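# Tuck chair under desk, park cart in yellow bay

## Task

Slide the office chair fully beneath the desk so it finishes upright with every wheel on the floor; move the utility cart into the yellow taped bay so all four wheels sit inside the tape lines and none rest on the tape; keep the desk roughly where it started, with its load still on top and nothing overhanging its edges; the robot must not tip over or finish leaning; at the end, release everything and back away.

## Robot and tools

ROBOT. TidyBot++: a base 0.54 m long, 0.50 m wide and 0.38 m tall on four driven casters, carrying one seven-joint arm with a two-finger gripper. The shoulder is 0.12 m ahead of the base centre and 0.68 m off the floor. Arm segments: upper arm 0.42 m, forearm 0.31 m, hand 0.31 m. It begins folded with the hand down; then the wrist pokes up to 0.08 m beyond the base front and the elbow can be 1.15 m high. base_camera (pinhole, 644x364) is fixed on the base facing forward. wrist_camera (fisheye, 644x476) rides on the hand and sees where it points.

FRAMES. Base frame: metres, origin on the floor under the base centre, x ahead, y to the left, z up. hand_pose and hand_target use it: the point between the finger pads, its z axis along the fingers, fingers opening along its y axis. Odometry frame: the base frame as it was at the start. base_odometry gives x, y in metres and heading in rad (left positive, -3.142 to 3.142); it only counts wheel rotation, so slip looks like travel, and it drifts a few cm over many moves. base_tilt is in degrees, forward and right positive.

TOOL move. Keys: base, joints, target, speeds, cameras, blocking. Motions in one call start together.
- base: an object with any of translate_m (forward positive), strafe_m (left positive), each -2 to 2 m, and rotate_rad (counter-clockwise from above positive), -6.3 to 6.3 rad. These are offsets from where the base is when the command starts, along its axes at that moment; translate plus strafe drive straight to the resulting point.
- joints: an object of absolute targets by name, radians: joint_1_rad, joint_3_rad, joint_5_rad, joint_7_rad unlimited (they take the short way, so send steps below half a turn); joint_2_rad -2.249 to 2.249; joint_4_rad -2.579 to 2.579; joint_6_rad -2.099 to 2.099; gripper_pos 0 (open, gap about 85 mm) to 1 (closed, squeezes hard). joint_1_rad positive turns the arm clockwise seen from above, the reverse of base heading. joint_2 0 is upper arm vertical, positive leans forward. joint_4 0 is straight elbow; with joint_3 at 3.14, negative bends forward. joint_6 negative bends the hand forward. joint_7 at 1.57 with hand down puts the fingers opening left-right.
- target: one flat list of seven numbers, x, y, z (m), qw, qx, qy, qz: an absolute hand pose in the base frame, as hand_pose prints it. With target, joints may carry only gripper_pos.
- speeds: per-action caps, translate_m and strafe_m 0.05 to 0.5 m/s, rotate_rad 0.1 to 1.57 rad/s; for a combined translate/strafe, put the cap under one key only.
- blocking: true or absent returns when everything is still; false returns in about 0.5 s while motion continues, and a later move only overrides what it names.
- cameras: list of base_camera, wrist_camera or all; [] gives no images.
A move with no action just reports state.

OTHER TOOLS. wait(seconds 0 to 10, cameras) lets time pass and reports. stop(cameras) brakes all running motions. zoom_image(camera, region [x0, y0, x1, y1] in image pixels, top-left origin, at most 504x504) enlarges part of the latest image. finished_scene(scene, integer 1 to 2) ends the scene irreversibly.

RESULTS. Lines include base_odometry, base_tilt, joint_positions, hand_pose, hand_target, motor_effort (percent of maximum, peak of last action in brackets), Motor temperatures, pictures (camera order of the images), on_its_own (unrequested actions), earlier move, and the move summary. Status words: done, moving, off_target (resting away from goal, maybe still pushing), stopped, contact_stop, time_out, not_followed, torque_fault, limit_stop_at_motor_heat. "joint command not followed" or "pose unreachable" with "cause:" means a safety check held back arm targets. Base "done" only means the wheels turned enough; it may have been blocked. If a call is refused, or an unrequested stop appears, later move, wait and finished_scene calls in that reply are skipped; invalid calls (unknown keys or camera names) do not skip them.

HAND CONTROL. Targets usually land within about 3 cm; to fix, add (wanted minus hand_pose) to your last target's x, y, z. To hold still, resend hand_target, not hand_pose. Joints can stop a little short from friction; correct by adding the error to the last command. Loads make the arm sag. Pointing down, the hand reaches at most about 0.94 m high, and only close in. Poses low and forward near the base can drive the arm into the base; nothing prevents that. Out-of-reach poses wander up to 10 s and end time_out.

HAZARDS. Creep slowly before touching anything, including what you intend to push. Do not drive or turn while the arm is snagged above about 0.6 m; sideways force on a raised hand or a stretched arm reaching over nearby furniture can tip the robot. Backing off or retracting the arm rights a lean. Torque-sensor limits are 104.5 N m (joints 1 to 4) and 51.3 N m (5 to 7); exceeding them freezes the arm 10 s. Motors warn at 60 °C and fault at 75 °C, so avoid long stretched or loaded holds. Avoid drops, releasing moving parts, slams, hard shoves and heavy strain on the gripper. Random brief tugs on held parts can occur. Before finishing, open the gripper and pull the robot away so everything stays in place alone.

Each tool is called in YAML: its name, and indented under it one key for each argument.

## Session

move:

move:
  base: {"rotate_rad":-1.0}

move:
  base: {"rotate_rad":-1.0}

move:
  base: {"rotate_rad":-1.0}

move:
  base: {"rotate_rad":-1.0}

move:
  base: {"rotate_rad":-1.0}

Scene clock: 0.00 s.
Motor temperatures (°C): [31 34 27 29 39 47 40]
base_odometry: x=+0.000 y=+0.000 heading=+0.000
base_tilt: forward=+0.4 right=-0.2
base_status: not commanded
joint_positions: joint_1_rad=-0.045 joint_2_rad=-0.358 joint_3_rad=+3.189 joint_4_rad=-2.513 joint_5_rad=+0.022 joint_6_rad=-0.921 joint_7_rad=+1.551 gripper_pos=+0.000
joint_status: not commanded
motor_effort: joint_1_rad=+0 joint_2_rad=-1 joint_3_rad=+0 joint_4_rad=+15 joint_5_rad=-1 joint_6_rad=+1 joint_7_rad=+0
hand_pose: x=+0.2547 y=-0.0026 z=+0.5920 quat_wxyz=(+0.001, +0.999, -0.003, +0.033) (m; base frame)
hand_target: x=+0.2546 y=-0.0026 z=+0.5919 quat_wxyz=(+0.001, +0.999, -0.003, +0.033) (m; base frame)
hand_status: not commanded
pictures: base_camera, wrist_camera
camera_calibration:
wrist_camera: T_world_to_cam=[[-0.00107719, -0.999987, -0.00500201, -0.000101024], [-0.999356, 0.00125593, -0.0358699, 0.328711], [0.0358757, 0.00496014, -0.999344, 0.719834], [0, 0, 0, 1]] pos_world=[0.302674, -0.00408434, 0.731152]

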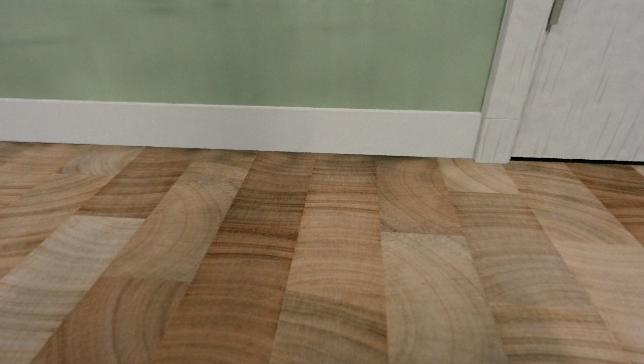

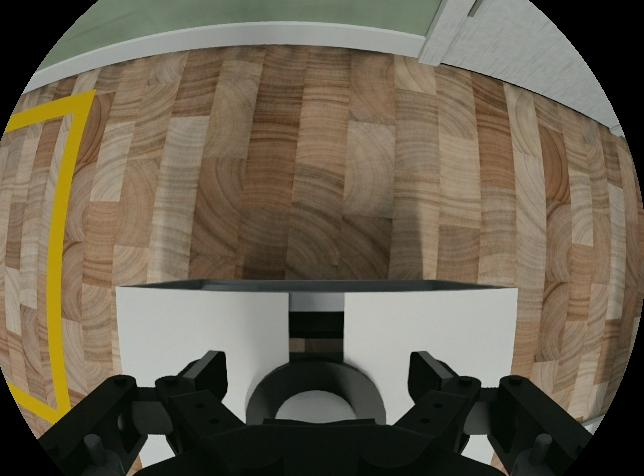

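Scene clock: 2.00 s.
Motor temperatures (°C): [31 34 27 29 39 47 40]
move: done
base_odometry: x=+0.000 y=+0.000 heading=-0.999
base_tilt: forward=+0.4 right=-0.2
base_status: done
joint_positions: joint_1_rad=-0.045 joint_2_rad=-0.358 joint_3_rad=+3.189 joint_4_rad=-2.513 joint_5_rad=+0.022 joint_6_rad=-0.921 joint_7_rad=+1.551 gripper_pos=+0.000
joint_status: not commanded
motor_effort: joint_1_rad=+0(1) joint_2_rad=-1(2) joint_3_rad=+0(1) joint_4_rad=+15(15) joint_5_rad=-1(2) joint_6_rad=+1(1) joint_7_rad=+0(0)
hand_pose: x=+0.2547 y=-0.0026 z=+0.5920 quat_wxyz=(+0.001, +0.999, -0.003, +0.033) (m; base frame)
hand_target: x=+0.2546 y=-0.0026 z=+0.5919 quat_wxyz=(+0.001, +0.999, -0.003, +0.033) (m; base frame)
hand_status: not commanded
pictures: base_camera, wrist_camera
camera_calibration:
wrist_camera: T_world_to_cam=[[-0.00107719, -0.999987, -0.00500201, -0.000101024], [-0.999356, 0.00125593, -0.0358699, 0.328711], [0.0358757, 0.00496014, -0.999344, 0.719834], [0, 0, 0, 1]] pos_world=[0.302674, -0.00408434, 0.731152]

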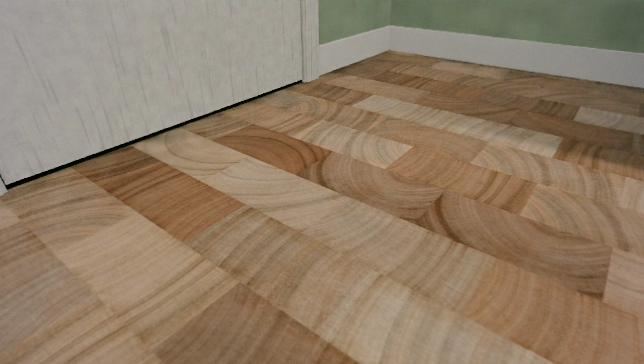

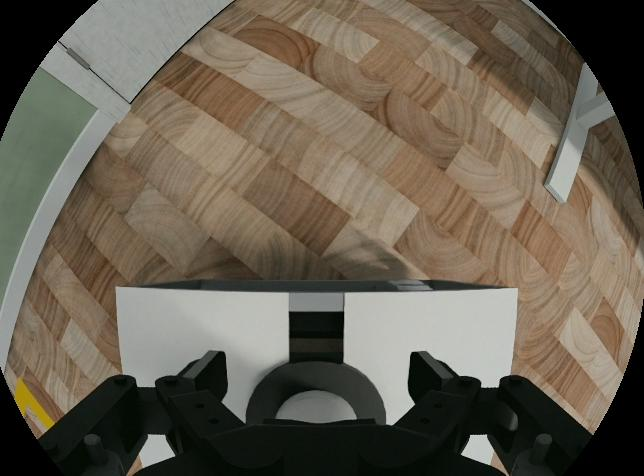

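Scene clock: 3.90 s.
Motor temperatures (°C): [31 34 27 29 39 47 40]
move: done
base_odometry: x=+0.000 y=+0.000 heading=-1.999
base_tilt: forward=+0.4 right=-0.2
base_status: done
joint_positions: joint_1_rad=-0.045 joint_2_rad=-0.358 joint_3_rad=+3.189 joint_4_rad=-2.513 joint_5_rad=+0.022 joint_6_rad=-0.921 joint_7_rad=+1.551 gripper_pos=+0.000
joint_status: not commanded
motor_effort: joint_1_rad=+0(1) joint_2_rad=-1(2) joint_3_rad=+0(1) joint_4_rad=+15(15) joint_5_rad=-1(2) joint_6_rad=+1(1) joint_7_rad=+0(0)
hand_pose: x=+0.2547 y=-0.0026 z=+0.5920 quat_wxyz=(+0.001, +0.999, -0.003, +0.033) (m; base frame)
hand_target: x=+0.2546 y=-0.0026 z=+0.5919 quat_wxyz=(+0.001, +0.999, -0.003, +0.033) (m; base frame)
hand_status: not commanded
pictures: base_camera, wrist_camera
camera_calibration:
wrist_camera: T_world_to_cam=[[-0.00107719, -0.999987, -0.00500201, -0.000101024], [-0.999356, 0.00125593, -0.0358699, 0.328711], [0.0358757, 0.00496014, -0.999344, 0.719834], [0, 0, 0, 1]] pos_world=[0.302674, -0.00408434, 0.731152]

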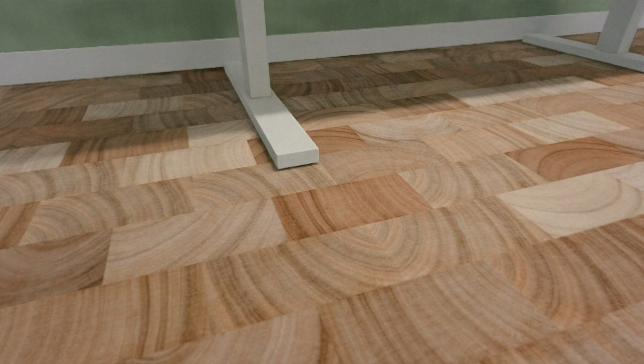

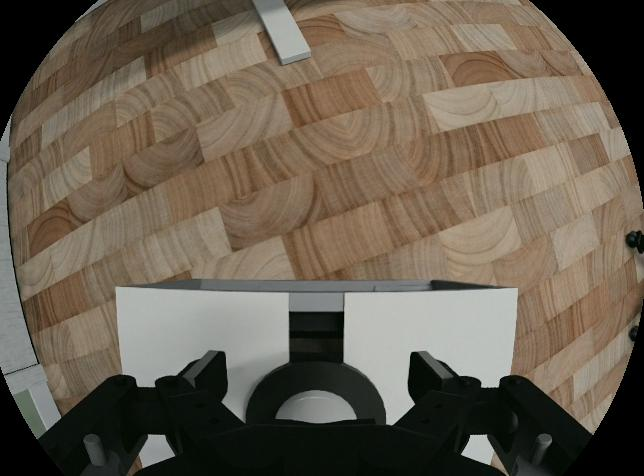

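Scene clock: 5.80 s.
Motor temperatures (°C): [31 34 26 29 39 47 40]
move: done
base_odometry: x=+0.000 y=+0.000 heading=-2.998
base_tilt: forward=+0.4 right=-0.2
base_status: done
joint_positions: joint_1_rad=-0.045 joint_2_rad=-0.358 joint_3_rad=+3.189 joint_4_rad=-2.513 joint_5_rad=+0.022 joint_6_rad=-0.921 joint_7_rad=+1.551 gripper_pos=+0.000
joint_status: not commanded
motor_effort: joint_1_rad=+0(1) joint_2_rad=-1(2) joint_3_rad=+0(1) joint_4_rad=+15(15) joint_5_rad=-1(2) joint_6_rad=+1(1) joint_7_rad=+0(1)
hand_pose: x=+0.2547 y=-0.0026 z=+0.5920 quat_wxyz=(+0.001, +0.999, -0.003, +0.033) (m; base frame)
hand_target: x=+0.2546 y=-0.0026 z=+0.5919 quat_wxyz=(+0.001, +0.999, -0.003, +0.033) (m; base frame)
hand_status: not commanded
pictures: base_camera, wrist_camera
camera_calibration:
wrist_camera: T_world_to_cam=[[-0.00107719, -0.999987, -0.00500201, -0.000101024], [-0.999356, 0.00125593, -0.0358699, 0.328711], [0.0358757, 0.00496014, -0.999344, 0.719834], [0, 0, 0, 1]] pos_world=[0.302674, -0.00408434, 0.731152]

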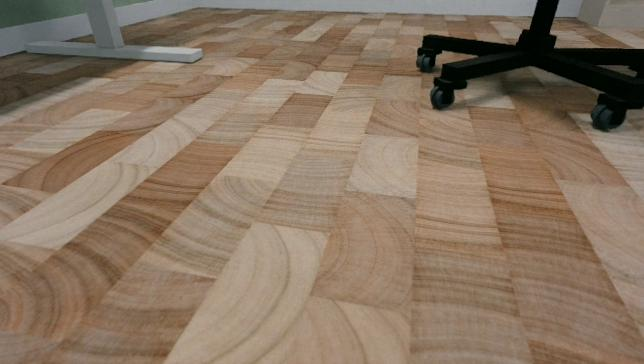

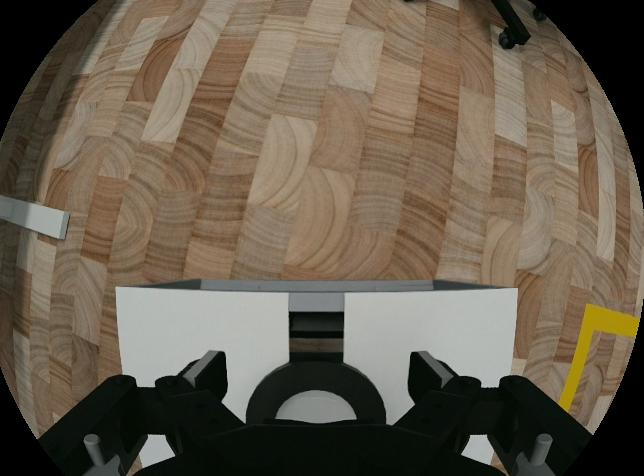

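Scene clock: 7.70 s.
Motor temperatures (°C): [31 34 26 29 39 47 40]
move: done
base_odometry: x=+0.000 y=+0.000 heading=+2.285
base_tilt: forward=+0.4 right=-0.2
base_status: done
joint_positions: joint_1_rad=-0.045 joint_2_rad=-0.358 joint_3_rad=+3.189 joint_4_rad=-2.513 joint_5_rad=+0.022 joint_6_rad=-0.921 joint_7_rad=+1.551 gripper_pos=+0.000
joint_status: not commanded
motor_effort: joint_1_rad=+0(1) joint_2_rad=-1(2) joint_3_rad=+1(1) joint_4_rad=+15(16) joint_5_rad=-1(2) joint_6_rad=+1(1) joint_7_rad=+0(0)
hand_pose: x=+0.2547 y=-0.0026 z=+0.5920 quat_wxyz=(+0.001, +0.999, -0.003, +0.033) (m; base frame)
hand_target: x=+0.2546 y=-0.0026 z=+0.5919 quat_wxyz=(+0.001, +0.999, -0.003, +0.033) (m; base frame)
hand_status: not commanded
pictures: base_camera, wrist_camera
camera_calibration:
wrist_camera: T_world_to_cam=[[-0.00107719, -0.999987, -0.00500201, -0.000101024], [-0.999356, 0.00125593, -0.0358699, 0.328711], [0.0358757, 0.00496014, -0.999344, 0.719834], [0, 0, 0, 1]] pos_world=[0.302674, -0.00408434, 0.731152]

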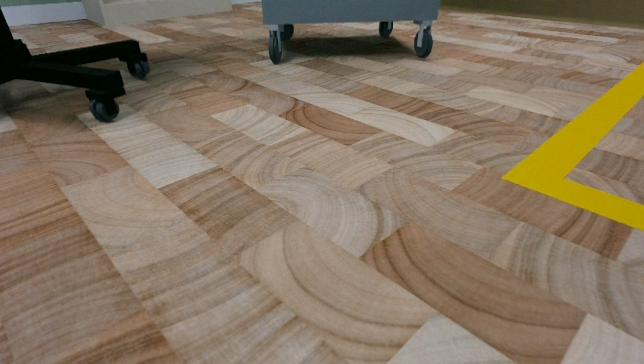

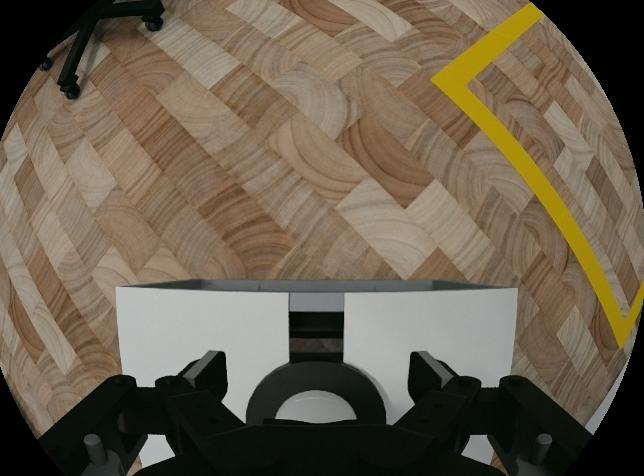

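Scene clock: 9.60 s.
Motor temperatures (°C): [31 34 26 29 39 47 40]
move: done
base_odometry: x=+0.000 y=+0.000 heading=+1.286
base_tilt: forward=+0.4 right=-0.2
base_status: done
joint_positions: joint_1_rad=-0.045 joint_2_rad=-0.358 joint_3_rad=+3.189 joint_4_rad=-2.513 joint_5_rad=+0.022 joint_6_rad=-0.921 joint_7_rad=+1.551 gripper_pos=+0.000
joint_status: not commanded
motor_effort: joint_1_rad=+0(1) joint_2_rad=-1(2) joint_3_rad=+0(1) joint_4_rad=+15(16) joint_5_rad=-1(2) joint_6_rad=+1(1) joint_7_rad=+0(0)
hand_pose: x=+0.2547 y=-0.0026 z=+0.5920 quat_wxyz=(+0.001, +0.999, -0.003, +0.033) (m; base frame)
hand_target: x=+0.2546 y=-0.0026 z=+0.5919 quat_wxyz=(+0.001, +0.999, -0.003, +0.033) (m; base frame)
hand_status: not commanded
pictures: base_camera, wrist_camera
camera_calibration:
wrist_camera: T_world_to_cam=[[-0.00107719, -0.999987, -0.00500201, -0.000101024], [-0.999356, 0.00125593, -0.0358699, 0.328711], [0.0358757, 0.00496014, -0.999344, 0.719834], [0, 0, 0, 1]] pos_world=[0.302674, -0.00408434, 0.731152]

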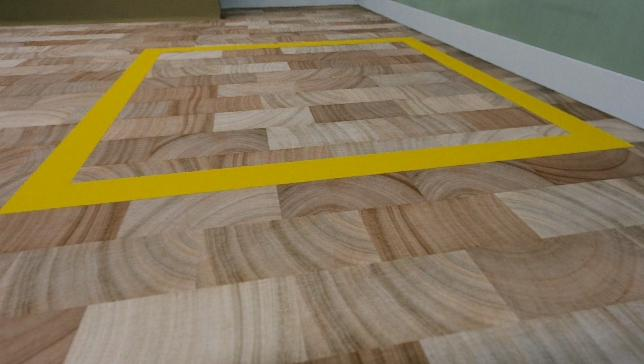

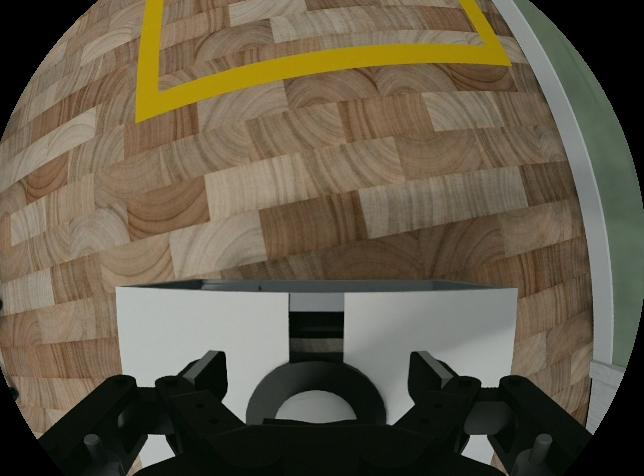

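move:
  base: {"rotate_rad":1.65}
  joints: {"joint_6_rad":0.3}

move:
  base: {"rotate_rad":1.1}
  joints: {"joint_6_rad":0.3}

Scene clock: 12.97 s.
Motor temperatures (°C): [31 34 26 29 39 47 40]
move: done
base_odometry: x=+0.000 y=+0.000 heading=+2.935
base_tilt: forward=+0.4 right=-0.2
base_status: done
joint_positions: joint_1_rad=-0.045 joint_2_rad=-0.358 joint_3_rad=+3.189 joint_4_rad=-2.509 joint_5_rad=+0.022 joint_6_rad=+0.232 joint_7_rad=+1.551 gripper_pos=+0.000
joint_status: all done
motor_effort: joint_1_rad=+0(1) joint_2_rad=-6(7) joint_3_rad=+0(1) joint_4_rad=+20(20) joint_5_rad=-1(2) joint_6_rad=+9(9) joint_7_rad=+0(0)
hand_pose: x=+0.5277 y=+0.0014 z=+0.7977 quat_wxyz=(-0.009, +0.819, -0.002, +0.574) (m; base frame)
hand_target: x=+0.5331 y=+0.0016 z=+0.8151 quat_wxyz=(-0.009, +0.800, -0.002, +0.600) (m; base frame)
hand_status: not commanded
pictures: base_camera, wrist_camera
camera_calibration:
wrist_camera: T_world_to_cam=[[0.0139047, -0.999809, -0.0137448, 0.00426349], [-0.3684, 0.00765667, -0.929636, 0.988924], [0.929563, 0.0179899, -0.368223, -0.0595178], [0, 0, 0, 1]] pos_world=[0.419586, -0.00223847, 0.897482]

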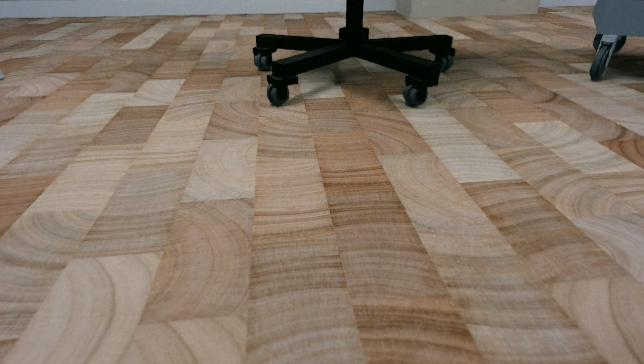

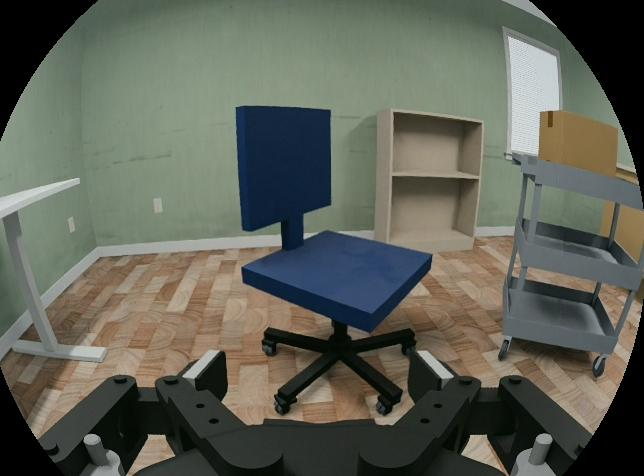

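Scene clock: 14.93 s.
Motor temperatures (°C): [31 34 26 29 39 47 40]
move: done
base_odometry: x=+0.000 y=+0.000 heading=-2.248
base_tilt: forward=+0.4 right=-0.2
base_status: done
joint_positions: joint_1_rad=-0.045 joint_2_rad=-0.358 joint_3_rad=+3.189 joint_4_rad=-2.509 joint_5_rad=+0.022 joint_6_rad=+0.233 joint_7_rad=+1.551 gripper_pos=+0.000
joint_status: all done
motor_effort: joint_1_rad=+0(1) joint_2_rad=-6(7) joint_3_rad=+0(1) joint_4_rad=+20(20) joint_5_rad=-1(2) joint_6_rad=+8(9) joint_7_rad=+0(0)
hand_pose: x=+0.5278 y=+0.0015 z=+0.7979 quat_wxyz=(-0.009, +0.819, -0.002, +0.574) (m; base frame)
hand_target: x=+0.5331 y=+0.0016 z=+0.8151 quat_wxyz=(-0.009, +0.800, -0.002, +0.600) (m; base frame)
hand_status: not commanded
pictures: base_camera, wrist_camera
camera_calibration:
wrist_camera: T_world_to_cam=[[0.0140946, -0.999806, -0.0137441, 0.00423868], [-0.367609, 0.00760153, -0.929949, 0.989022], [0.929874, 0.0181597, -0.367431, -0.0603074], [0, 0, 0, 1]] pos_world=[0.419592, -0.00218506, 0.897639]

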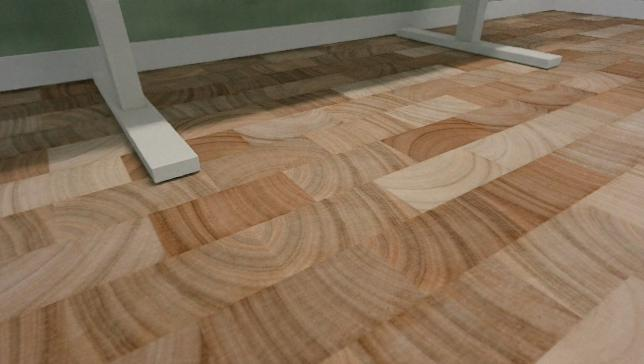

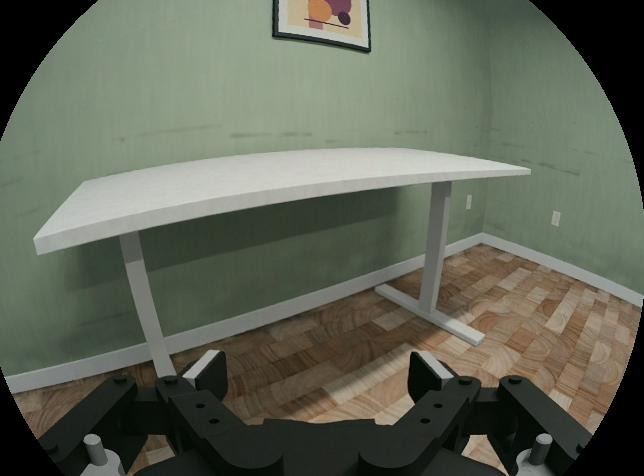

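move:
  base: {"rotate_rad":-0.893}
  cameras: []

move:
  base: {"translate_m":0.55,"strafe_m":0.37}

move:
  base: {"translate_m":1.45}
  cameras: ["base_camera"]

move:
  base: {"rotate_rad":-2.43}

Scene clock: 17.33 s.
Motor temperatures (°C): [31 34 26 29 39 47 40]
move: done
base_odometry: x=+0.000 y=+0.000 heading=-3.141
base_tilt: forward=+0.4 right=-0.2
base_status: done
joint_positions: joint_1_rad=-0.045 joint_2_rad=-0.358 joint_3_rad=+3.189 joint_4_rad=-2.509 joint_5_rad=+0.022 joint_6_rad=+0.233 joint_7_rad=+1.551 gripper_pos=+0.000
joint_status: not commanded
motor_effort: joint_1_rad=+0(1) joint_2_rad=-6(7) joint_3_rad=+0(2) joint_4_rad=+19(20) joint_5_rad=+0(2) joint_6_rad=+9(9) joint_7_rad=+0(1)
hand_pose: x=+0.5278 y=+0.0012 z=+0.7980 quat_wxyz=(-0.008, +0.818, -0.002, +0.574) (m; base frame)
hand_target: x=+0.5331 y=+0.0016 z=+0.8151 quat_wxyz=(-0.009, +0.800, -0.002, +0.600) (m; base frame)
hand_status: not commanded
pictures: none
No camera images: "cameras" was empty.

Scene clock: 19.87 s.
Motor temperatures (°C): [31 34 26 29 39 47 40]
move: done
base_odometry: x=-0.550 y=-0.371 heading=-3.141
base_tilt: forward=+0.4 right=-0.2
base_status: done
joint_positions: joint_1_rad=-0.045 joint_2_rad=-0.357 joint_3_rad=+3.189 joint_4_rad=-2.509 joint_5_rad=+0.022 joint_6_rad=+0.235 joint_7_rad=+1.551 gripper_pos=+0.000
joint_status: not commanded
motor_effort: joint_1_rad=+0(1) joint_2_rad=-6(8) joint_3_rad=+0(1) joint_4_rad=+20(21) joint_5_rad=-1(2) joint_6_rad=+8(9) joint_7_rad=+0(1)
hand_pose: x=+0.5282 y=+0.0012 z=+0.7982 quat_wxyz=(-0.008, +0.818, -0.002, +0.575) (m; base frame)
hand_target: x=+0.5331 y=+0.0016 z=+0.8151 quat_wxyz=(-0.009, +0.800, -0.002, +0.600) (m; base frame)
hand_status: not commanded
pictures: base_camera, wrist_camera
camera_calibration:
wrist_camera: T_world_to_cam=[[0.0134735, -0.999815, -0.0137327, 0.00430036], [-0.366468, 0.00784074, -0.930398, 0.989134], [0.930333, 0.0175683, -0.366294, -0.0616834], [0, 0, 0, 1]] pos_world=[0.419814, -0.00237231, 0.897752]

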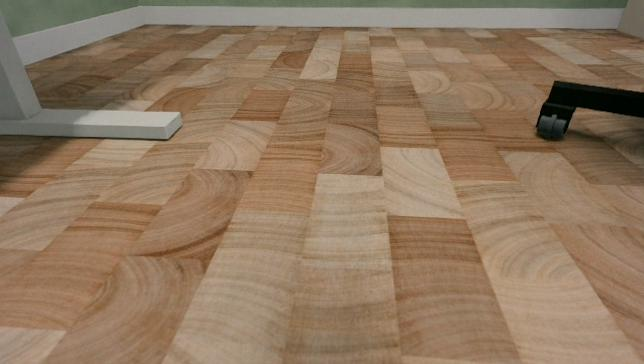

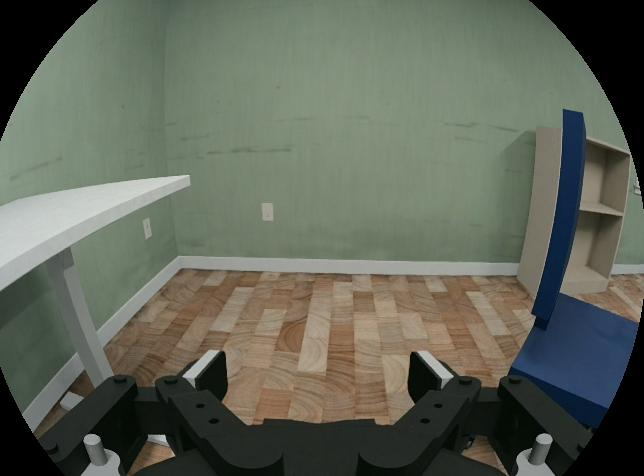

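Scene clock: 24.13 s.
Motor temperatures (°C): [31 34 26 29 39 47 40]
move: done
base_odometry: x=-2.000 y=-0.371 heading=-3.141
base_tilt: forward=+0.4 right=-0.2
base_status: done
joint_positions: joint_1_rad=-0.045 joint_2_rad=-0.358 joint_3_rad=+3.189 joint_4_rad=-2.509 joint_5_rad=+0.022 joint_6_rad=+0.236 joint_7_rad=+1.551 gripper_pos=+0.000
joint_status: not commanded
motor_effort: joint_1_rad=+0(1) joint_2_rad=-6(8) joint_3_rad=+0(1) joint_4_rad=+19(21) joint_5_rad=-1(2) joint_6_rad=+9(9) joint_7_rad=+0(0)
hand_pose: x=+0.5282 y=+0.0012 z=+0.7986 quat_wxyz=(-0.008, +0.818, -0.002, +0.575) (m; base frame)
hand_target: x=+0.5331 y=+0.0016 z=+0.8151 quat_wxyz=(-0.009, +0.800, -0.002, +0.600) (m; base frame)
hand_status: not commanded
pictures: base_camera

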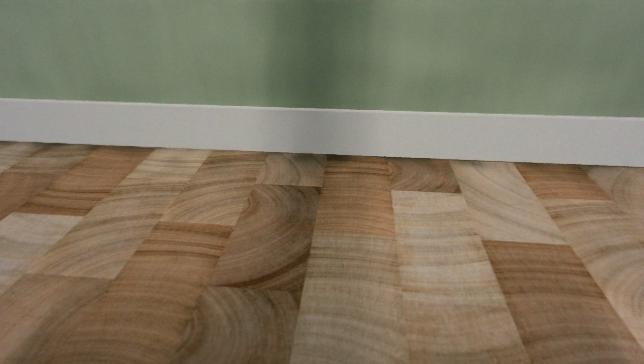

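Scene clock: 26.97 s.
Motor temperatures (°C): [31 34 26 29 39 47 40]
move: done
base_odometry: x=-2.000 y=-0.371 heading=+0.713
base_tilt: forward=+0.4 right=-0.2
base_status: done
joint_positions: joint_1_rad=-0.045 joint_2_rad=-0.358 joint_3_rad=+3.189 joint_4_rad=-2.509 joint_5_rad=+0.022 joint_6_rad=+0.236 joint_7_rad=+1.551 gripper_pos=+0.000
joint_status: not commanded
motor_effort: joint_1_rad=+0(1) joint_2_rad=-6(7) joint_3_rad=+0(1) joint_4_rad=+20(20) joint_5_rad=-1(2) joint_6_rad=+8(9) joint_7_rad=+0(0)
hand_pose: x=+0.5282 y=+0.0012 z=+0.7986 quat_wxyz=(-0.008, +0.818, -0.002, +0.575) (m; base frame)
hand_target: x=+0.5331 y=+0.0016 z=+0.8151 quat_wxyz=(-0.009, +0.800, -0.002, +0.600) (m; base frame)
hand_status: not commanded
pictures: base_camera, wrist_camera
camera_calibration:
wrist_camera: T_world_to_cam=[[0.0134906, -0.999814, -0.0137468, 0.00430652], [-0.365407, 0.00786757, -0.930815, 0.989273], [0.93075, 0.0175804, -0.365233, -0.062623], [0, 0, 0, 1]] pos_world=[0.419716, -0.00237652, 0.898017]

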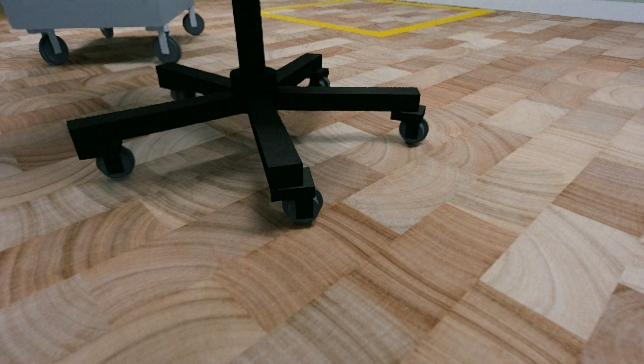

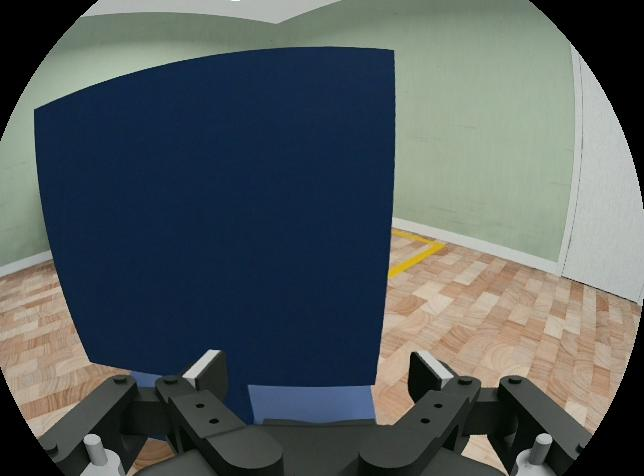

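move:
  joints: {"joint_6_rad":-0.95,"joint_7_rad":0.0}
  cameras: []

move:
  joints: {"joint_1_rad":0,"joint_2_rad":-0.1,"joint_3_rad":3.1416,"joint_4_rad":-1.6,"joint_5_rad":0,"joint_6_rad":-1.5}
  cameras: []

move:
  joints: {"joint_2_rad":0.15,"joint_4_rad":-0.95,"joint_6_rad":-2.06}
  base: {"translate_m":0.264,"strafe_m":-0.14,"rotate_rad":-0.17}

Scene clock: 29.73 s.
Motor temperatures (°C): [31 34 26 29 39 47 40]
move: done
base_odometry: x=-2.000 y=-0.371 heading=+0.713
base_tilt: forward=+0.4 right=-0.2
base_status: not commanded
joint_positions: joint_1_rad=-0.045 joint_2_rad=-0.358 joint_3_rad=+3.189 joint_4_rad=-2.509 joint_5_rad=+0.022 joint_6_rad=-0.891 joint_7_rad=+0.049 gripper_pos=+0.000
joint_status: all done
motor_effort: joint_1_rad=+0(0) joint_2_rad=-1(6) joint_3_rad=+0(1) joint_4_rad=+15(20) joint_5_rad=+0(2) joint_6_rad=+1(9) joint_7_rad=+0(1)
hand_pose: x=+0.2658 y=-0.0026 z=+0.5938 quat_wxyz=(-0.033, +0.728, -0.684, +0.036) (m; base frame)
hand_target: x=+0.2456 y=-0.0027 z=+0.5915 quat_wxyz=(-0.012, +0.712, -0.702, +0.013) (m; base frame)
hand_status: not commanded
pictures: none
No camera images: "cameras" was empty.

Scene clock: 31.93 s.
Motor temperatures (°C): [31 34 26 29 39 47 40]
move: done
base_odometry: x=-2.000 y=-0.371 heading=+0.713
base_tilt: forward=+0.4 right=-0.2
base_status: not commanded
joint_positions: joint_1_rad=-0.014 joint_2_rad=-0.120 joint_3_rad=+3.164 joint_4_rad=-1.613 joint_5_rad=+0.022 joint_6_rad=-1.439 joint_7_rad=+0.049 gripper_pos=+0.000
joint_status: all done
motor_effort: joint_1_rad=+0(1) joint_2_rad=-13(14) joint_3_rad=+0(1) joint_4_rad=+18(18) joint_5_rad=-1(2) joint_6_rad=+2(3) joint_7_rad=+0(0)
hand_pose: x=+0.4470 y=-0.0089 z=+0.8196 quat_wxyz=(-0.065, +0.717, -0.689, +0.083) (m; base frame)
hand_target: x=+0.4345 y=+0.0013 z=+0.8145 quat_wxyz=(-0.050, +0.705, -0.705, +0.050) (m; base frame)
hand_status: not commanded
pictures: none
No camera images: "cameras" was empty.

Scene clock: 34.07 s.
Motor temperatures (°C): [31 34 26 29 39 47 40]
move: done
base_odometry: x=-1.708 y=-0.305 heading=+0.542
base_tilt: forward=+0.4 right=-0.2
base_status: done
joint_positions: joint_1_rad=-0.004 joint_2_rad=+0.138 joint_3_rad=+3.153 joint_4_rad=-0.964 joint_5_rad=+0.022 joint_6_rad=-1.998 joint_7_rad=+0.049 gripper_pos=+0.000
joint_status: all done
motor_effort: joint_1_rad=+0(2) joint_2_rad=-20(23) joint_3_rad=+0(2) joint_4_rad=+16(19) joint_5_rad=+0(2) joint_6_rad=+0(3) joint_7_rad=+0(0)
hand_pose: x=+0.4702 y=-0.0070 z=+0.9297 quat_wxyz=(-0.006, +0.718, -0.695, +0.023) (m; base frame)
hand_target: x=+0.4563 y=+0.0013 z=+0.9292 quat_wxyz=(+0.007, +0.707, -0.707, -0.007) (m; base frame)
hand_status: not commanded
pictures: base_camera, wrist_camera
camera_calibration:
wrist_camera: T_world_to_cam=[[-0.99818, -0.0384418, -0.0464719, 0.511544], [-0.0387414, 0.999234, 0.00556243, 0.0730343], [0.0462224, 0.00735269, -0.998904, 1.04429], [0, 0, 0, 1]] pos_world=[0.465173, -0.060992, 1.06651]

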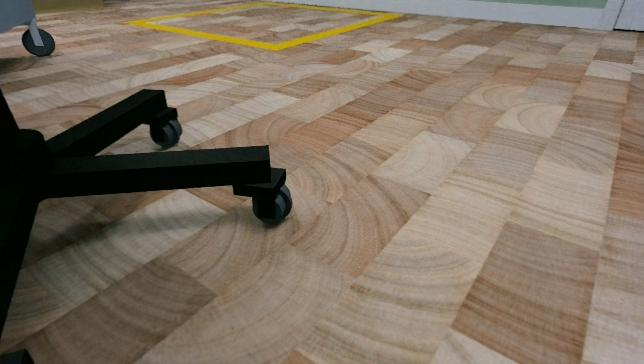

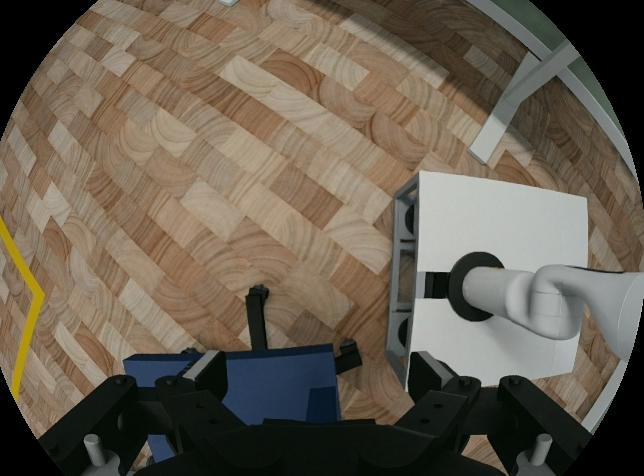

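zoom_image:
  camera: "wrist_camera"
  region: [100, 300, 460, 476]

Scaled by 1.400.

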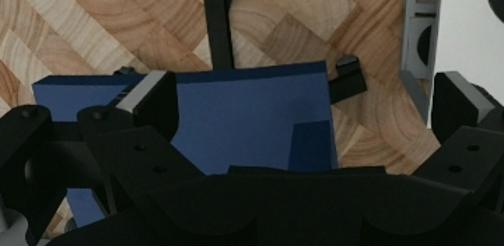

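move:
  joints: {"joint_7_rad":1.5}
  cameras: []

move:
  joints: {"joint_7_rad":3.09}
  cameras: ["wrist_camera"]

Scene clock: 36.37 s.
Motor temperatures (°C): [31 34 26 29 39 47 40]
move: done
base_odometry: x=-1.708 y=-0.305 heading=+0.542
base_tilt: forward=+0.4 right=-0.2
base_status: not commanded
joint_positions: joint_1_rad=-0.004 joint_2_rad=+0.138 joint_3_rad=+3.153 joint_4_rad=-0.964 joint_5_rad=+0.022 joint_6_rad=-2.001 joint_7_rad=+1.451 gripper_pos=+0.000
joint_status: all done
motor_effort: joint_1_rad=+0(1) joint_2_rad=-20(21) joint_3_rad=+0(1) joint_4_rad=+16(16) joint_5_rad=-1(2) joint_6_rad=+1(1) joint_7_rad=+0(1)
hand_pose: x=+0.4695 y=-0.0070 z=+0.9296 quat_wxyz=(+0.010, +0.997, -0.068, +0.020) (m; base frame)
hand_target: x=+0.4563 y=+0.0013 z=+0.9292 quat_wxyz=(+0.000, +0.999, -0.035, -0.009) (m; base frame)
hand_status: not commanded
pictures: none
No camera images: "cameras" was empty.

Scene clock: 38.50 s.
Motor temperatures (°C): [31 34 26 29 39 47 40]
move: done
base_odometry: x=-1.708 y=-0.305 heading=+0.542
base_tilt: forward=+0.4 right=-0.2
base_status: not commanded
joint_positions: joint_1_rad=-0.004 joint_2_rad=+0.138 joint_3_rad=+3.153 joint_4_rad=-0.964 joint_5_rad=+0.022 joint_6_rad=-2.001 joint_7_rad=+3.040 gripper_pos=+0.000
joint_status: all done
motor_effort: joint_1_rad=+0(1) joint_2_rad=-20(21) joint_3_rad=+0(0) joint_4_rad=+16(16) joint_5_rad=-1(2) joint_6_rad=+1(1) joint_7_rad=+0(1)
hand_pose: x=+0.4694 y=-0.0070 z=+0.9296 quat_wxyz=(+0.021, +0.747, +0.664, +0.007) (m; base frame)
hand_target: x=+0.4563 y=+0.0013 z=+0.9292 quat_wxyz=(-0.006, +0.725, +0.689, -0.007) (m; base frame)
hand_status: not commanded
pictures: wrist_camera
camera_calibration:
wrist_camera: T_world_to_cam=[[0.9931, -0.112051, 0.03461, -0.499874], [-0.113612, -0.992411, 0.0470357, 0.0556456], [0.0290769, -0.0506433, -0.998293, 1.05137], [0, 0, 0, 1]] pos_world=[0.472176, 0.0524572, 1.06426]

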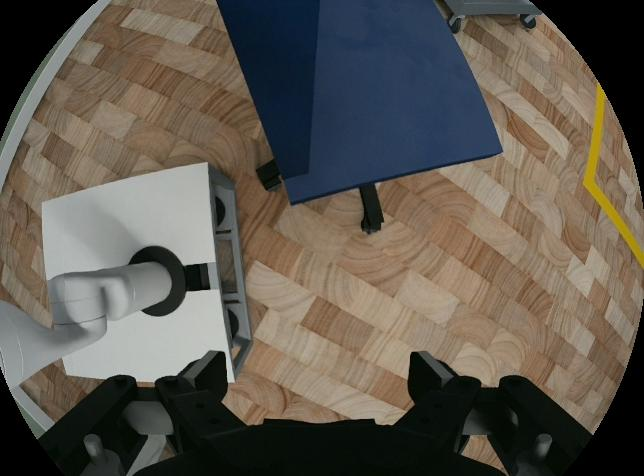

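move:
  base: {"rotate_rad":0.165,"strafe_m":-0.077,"translate_m":0.005}
  joints: {"joint_7_rad":3.2}
  cameras: ["wrist_camera"]

Scene clock: 40.23 s.
Motor temperatures (°C): [31 34 26 29 39 47 40]
move: done
base_odometry: x=-1.664 y=-0.368 heading=+0.708
base_tilt: forward=+0.4 right=-0.2
base_status: done
joint_positions: joint_1_rad=-0.004 joint_2_rad=+0.138 joint_3_rad=+3.152 joint_4_rad=-0.964 joint_5_rad=+0.022 joint_6_rad=-2.002 joint_7_rad=+3.167 gripper_pos=+0.000
joint_status: all done
motor_effort: joint_1_rad=+0(3) joint_2_rad=-20(21) joint_3_rad=+0(2) joint_4_rad=+16(16) joint_5_rad=-1(2) joint_6_rad=+1(1) joint_7_rad=+0(1)
hand_pose: x=+0.4692 y=-0.0070 z=+0.9296 quat_wxyz=(+0.021, +0.704, +0.710, +0.005) (m; base frame)
hand_target: x=+0.4563 y=+0.0013 z=+0.9292 quat_wxyz=(-0.007, +0.686, +0.727, -0.006) (m; base frame)
hand_status: not commanded
pictures: wrist_camera
camera_calibration:
wrist_camera: T_world_to_cam=[[0.999402, 0.0146836, 0.0313068, -0.498697], [0.0130439, -0.998564, 0.051951, -0.00840641], [0.0320247, -0.0515116, -0.998159, 1.04988], [0, 0, 0, 1]] pos_world=[0.464886, 0.0530093, 1.064]

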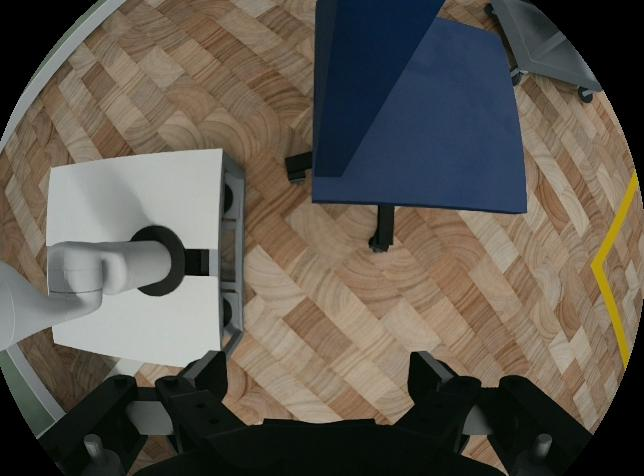

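move:
  base: {"strafe_m":0.07,"translate_m":0.022}
  cameras: ["wrist_camera"]

Scene clock: 41.47 s.
Motor temperatures (°C): [31 34 26 29 39 47 40]
move: done
base_odometry: x=-1.693 y=-0.300 heading=+0.709
base_tilt: forward=+0.4 right=-0.2
base_status: done
joint_positions: joint_1_rad=-0.004 joint_2_rad=+0.139 joint_3_rad=+3.151 joint_4_rad=-0.963 joint_5_rad=+0.022 joint_6_rad=-2.003 joint_7_rad=+3.167 gripper_pos=+0.000
joint_status: not commanded
motor_effort: joint_1_rad=+0(2) joint_2_rad=-21(22) joint_3_rad=+0(1) joint_4_rad=+15(16) joint_5_rad=-1(2) joint_6_rad=+0(1) joint_7_rad=+0(0)
hand_pose: x=+0.4692 y=-0.0065 z=+0.9293 quat_wxyz=(+0.020, +0.703, +0.711, +0.005) (m; base frame)
hand_target: x=+0.4563 y=+0.0013 z=+0.9292 quat_wxyz=(-0.007, +0.686, +0.727, -0.006) (m; base frame)
hand_status: not commanded
pictures: wrist_camera
camera_calibration:
wrist_camera: T_world_to_cam=[[0.999435, 0.0161108, 0.0294843, -0.497005], [0.0145711, -0.998556, 0.051709, -0.00841808], [0.0302748, -0.0512502, -0.998227, 1.05047], [0, 0, 0, 1]] pos_world=[0.465044, 0.0534378, 1.06369]

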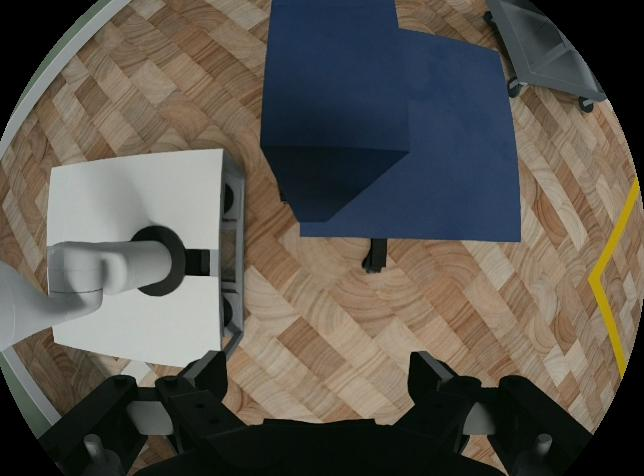

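move:
  base: {"strafe_m":0.13,"translate_m":0.006}
  speeds: {"strafe_m":0.15}
  cameras: ["wrist_camera"]

Scene clock: 43.10 s.
Motor temperatures (°C): [31 34 26 29 39 47 40]
move: done
base_odometry: x=-1.773 y=-0.198 heading=+0.709
base_tilt: forward=+0.4 right=-0.3
base_status: done
joint_positions: joint_1_rad=-0.002 joint_2_rad=+0.139 joint_3_rad=+3.150 joint_4_rad=-0.963 joint_5_rad=+0.022 joint_6_rad=-2.003 joint_7_rad=+3.167 gripper_pos=+0.000
joint_status: not commanded
motor_effort: joint_1_rad=+0(3) joint_2_rad=-20(21) joint_3_rad=+0(2) joint_4_rad=+15(16) joint_5_rad=-1(2) joint_6_rad=+0(1) joint_7_rad=+0(0)
hand_pose: x=+0.4692 y=-0.0071 z=+0.9293 quat_wxyz=(+0.020, +0.704, +0.710, +0.005) (m; base frame)
hand_target: x=+0.4563 y=+0.0013 z=+0.9292 quat_wxyz=(-0.007, +0.686, +0.727, -0.006) (m; base frame)
hand_status: not commanded
pictures: wrist_camera
camera_calibration:
wrist_camera: T_world_to_cam=[[0.999462, 0.0145157, 0.0294245, -0.49694], [0.0129829, -0.998582, 0.0516301, -0.00817502], [0.0301322, -0.0512203, -0.998233, 1.05051], [0, 0, 0, 1]] pos_world=[0.465124, 0.0528573, 1.0637]

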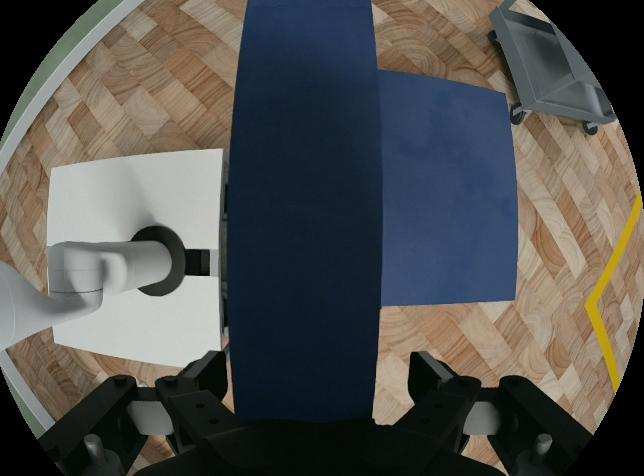

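move:
  base: {"strafe_m":0.17,"translate_m":-0.006}
  speeds: {"strafe_m":0.15}
  cameras: ["wrist_camera"]

move:
  joints: {"gripper_pos":1}

Scene clock: 44.93 s.
Motor temperatures (°C): [31 34 26 29 39 47 40]
move: done
base_odometry: x=-1.888 y=-0.072 heading=+0.708
base_tilt: forward=+0.4 right=-0.2
base_status: done
joint_positions: joint_1_rad=-0.001 joint_2_rad=+0.139 joint_3_rad=+3.150 joint_4_rad=-0.963 joint_5_rad=+0.022 joint_6_rad=-2.003 joint_7_rad=+3.167 gripper_pos=+0.000
joint_status: not commanded
motor_effort: joint_1_rad=+0(3) joint_2_rad=-20(22) joint_3_rad=+0(2) joint_4_rad=+15(16) joint_5_rad=-1(2) joint_6_rad=+0(1) joint_7_rad=+0(0)
hand_pose: x=+0.4692 y=-0.0070 z=+0.9293 quat_wxyz=(+0.020, +0.704, +0.710, +0.005) (m; base frame)
hand_target: x=+0.4563 y=+0.0013 z=+0.9292 quat_wxyz=(-0.007, +0.686, +0.727, -0.006) (m; base frame)
hand_status: not commanded
pictures: wrist_camera
camera_calibration:
wrist_camera: T_world_to_cam=[[0.999459, 0.0147112, 0.0294236, -0.496922], [0.013181, -0.998584, 0.0515398, -0.00813696], [0.0301401, -0.0511241, -0.998237, 1.05053], [0, 0, 0, 1]] pos_world=[0.465097, 0.0528923, 1.06372]

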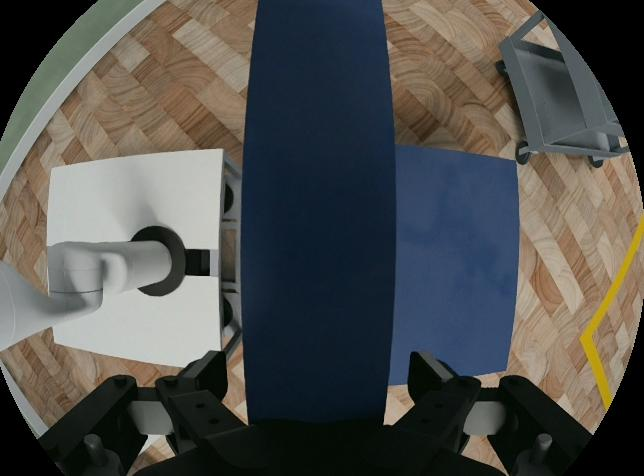

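Scene clock: 46.03 s.
Motor temperatures (°C): [31 34 26 29 39 47 40]
move: off_target
base_odometry: x=-1.888 y=-0.072 heading=+0.708
base_tilt: forward=+0.4 right=-0.2
base_status: not commanded
joint_positions: joint_1_rad=+0.000 joint_2_rad=+0.131 joint_3_rad=+3.150 joint_4_rad=-0.936 joint_5_rad=+0.022 joint_6_rad=-2.015 joint_7_rad=+3.168 gripper_pos=+0.528
joint_status: gripper_pos off_target (ended at +0.528, target +1.000)
motor_effort: joint_1_rad=+0(2) joint_2_rad=-17(27) joint_3_rad=+0(2) joint_4_rad=+11(20) joint_5_rad=-2(3) joint_6_rad=+1(6) joint_7_rad=+1(2)
hand_pose: x=+0.4679 y=-0.0074 z=+0.9402 quat_wxyz=(+0.029, +0.704, +0.710, +0.013) (m; base frame)
hand_target: x=+0.4563 y=+0.0013 z=+0.9292 quat_wxyz=(-0.007, +0.686, +0.727, -0.006) (m; base frame)
hand_status: not commanded
pictures: base_camera, wrist_camera
camera_calibration:
wrist_camera: T_world_to_cam=[[0.998473, 0.0139215, 0.0534547, -0.518087], [0.0111478, -0.998593, 0.051841, -0.00836498], [0.0541012, -0.051166, -0.997224, 1.04923], [0, 0, 0, 1]] pos_world=[0.460625, 0.0525444, 1.07445]

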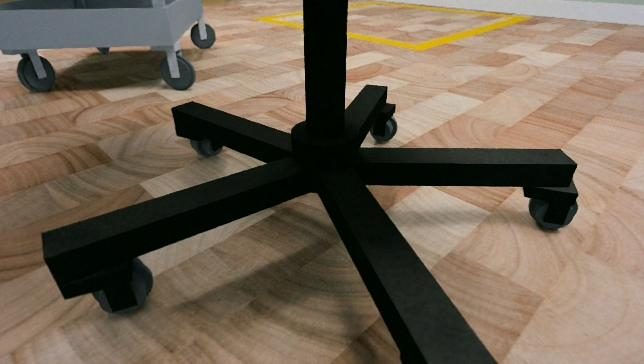

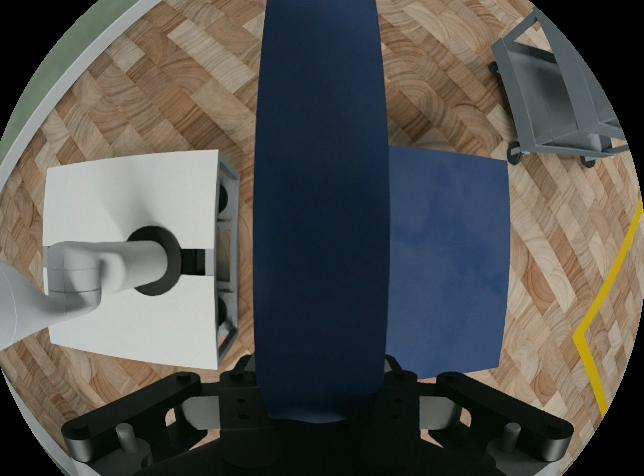

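move:
  base: {"rotate_rad":-0.71}
  speeds: {"rotate_rad":0.25}

move:
  base: {"translate_m":0.84,"strafe_m":0.57}
  speeds: {"translate_m":0.2}

Scene clock: 52.50 s.
Motor temperatures (°C): [31 34 26 29 39 47 40]
move: done
base_odometry: x=-1.888 y=-0.072 heading=+0.000
base_tilt: forward=+0.4 right=-0.2
base_status: done
joint_positions: joint_1_rad=-0.014 joint_2_rad=+0.134 joint_3_rad=+3.117 joint_4_rad=-0.929 joint_5_rad=-0.005 joint_6_rad=-2.028 joint_7_rad=+3.214 gripper_pos=+0.533
joint_status: not commanded
motor_effort: joint_1_rad=+2(15) joint_2_rad=-20(21) joint_3_rad=+1(14) joint_4_rad=+9(13) joint_5_rad=+3(9) joint_6_rad=-2(4) joint_7_rad=-1(10)
hand_pose: x=+0.4648 y=+0.0149 z=+0.9408 quat_wxyz=(+0.016, +0.666, +0.745, +0.020) (m; base frame)
hand_target: x=+0.4563 y=+0.0013 z=+0.9292 quat_wxyz=(-0.007, +0.686, +0.727, -0.006) (m; base frame)
hand_status: not commanded
pictures: base_camera, wrist_camera
camera_calibration:
wrist_camera: T_world_to_cam=[[0.992119, 0.117183, 0.0443611, -0.505406], [0.116111, -0.992895, 0.0260152, -0.0106872], [0.0470945, -0.0206593, -0.998677, 1.0553], [0, 0, 0, 1]] pos_world=[0.452965, 0.0704154, 1.0766]

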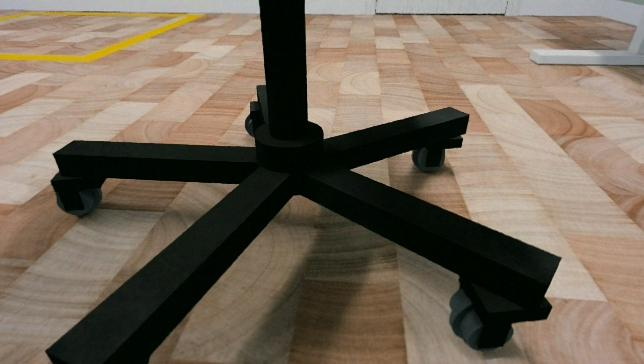

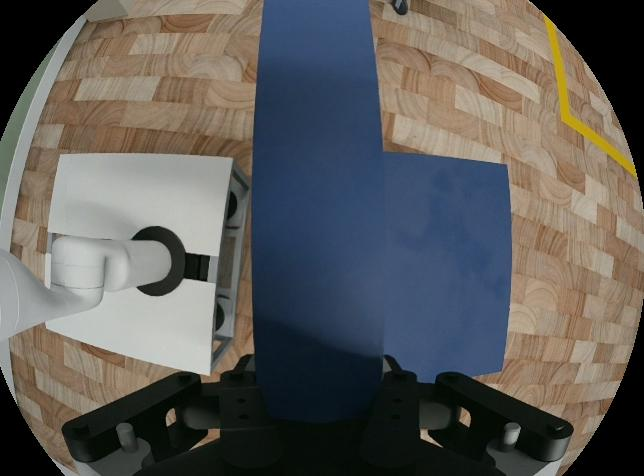

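Scene clock: 58.33 s.
Motor temperatures (°C): [31 34 26 29 39 47 40]
move: done
base_odometry: x=-1.048 y=+0.497 heading=-0.001
base_tilt: forward=+0.4 right=-0.2
base_status: done
joint_positions: joint_1_rad=+0.036 joint_2_rad=+0.128 joint_3_rad=+3.186 joint_4_rad=-0.923 joint_5_rad=+0.020 joint_6_rad=-2.074 joint_7_rad=+3.191 gripper_pos=+0.556
joint_status: not commanded
motor_effort: joint_1_rad=-6(14) joint_2_rad=-15(21) joint_3_rad=-5(13) joint_4_rad=+10(21) joint_5_rad=-6(14) joint_6_rad=-1(13) joint_7_rad=+4(9)
hand_pose: x=+0.4498 y=-0.0291 z=+0.9442 quat_wxyz=(+0.014, +0.721, +0.693, -0.003) (m; base frame)
hand_target: x=+0.4563 y=+0.0013 z=+0.9292 quat_wxyz=(-0.007, +0.686, +0.727, -0.006) (m; base frame)
hand_status: not commanded
pictures: base_camera, wrist_camera
camera_calibration:
wrist_camera: T_world_to_cam=[[0.999341, -0.0349316, 0.00988144, -0.460604], [-0.035409, -0.997957, 0.0531706, -0.0102944], [0.00800392, -0.0534855, -0.998537, 1.07499], [0, 0, 0, 1]] pos_world=[0.451331, 0.0311333, 1.07851]

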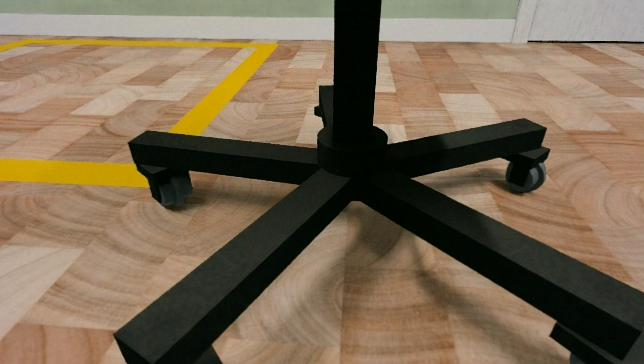

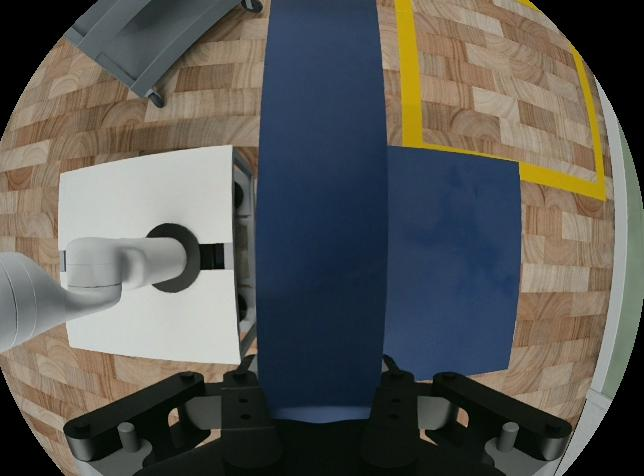

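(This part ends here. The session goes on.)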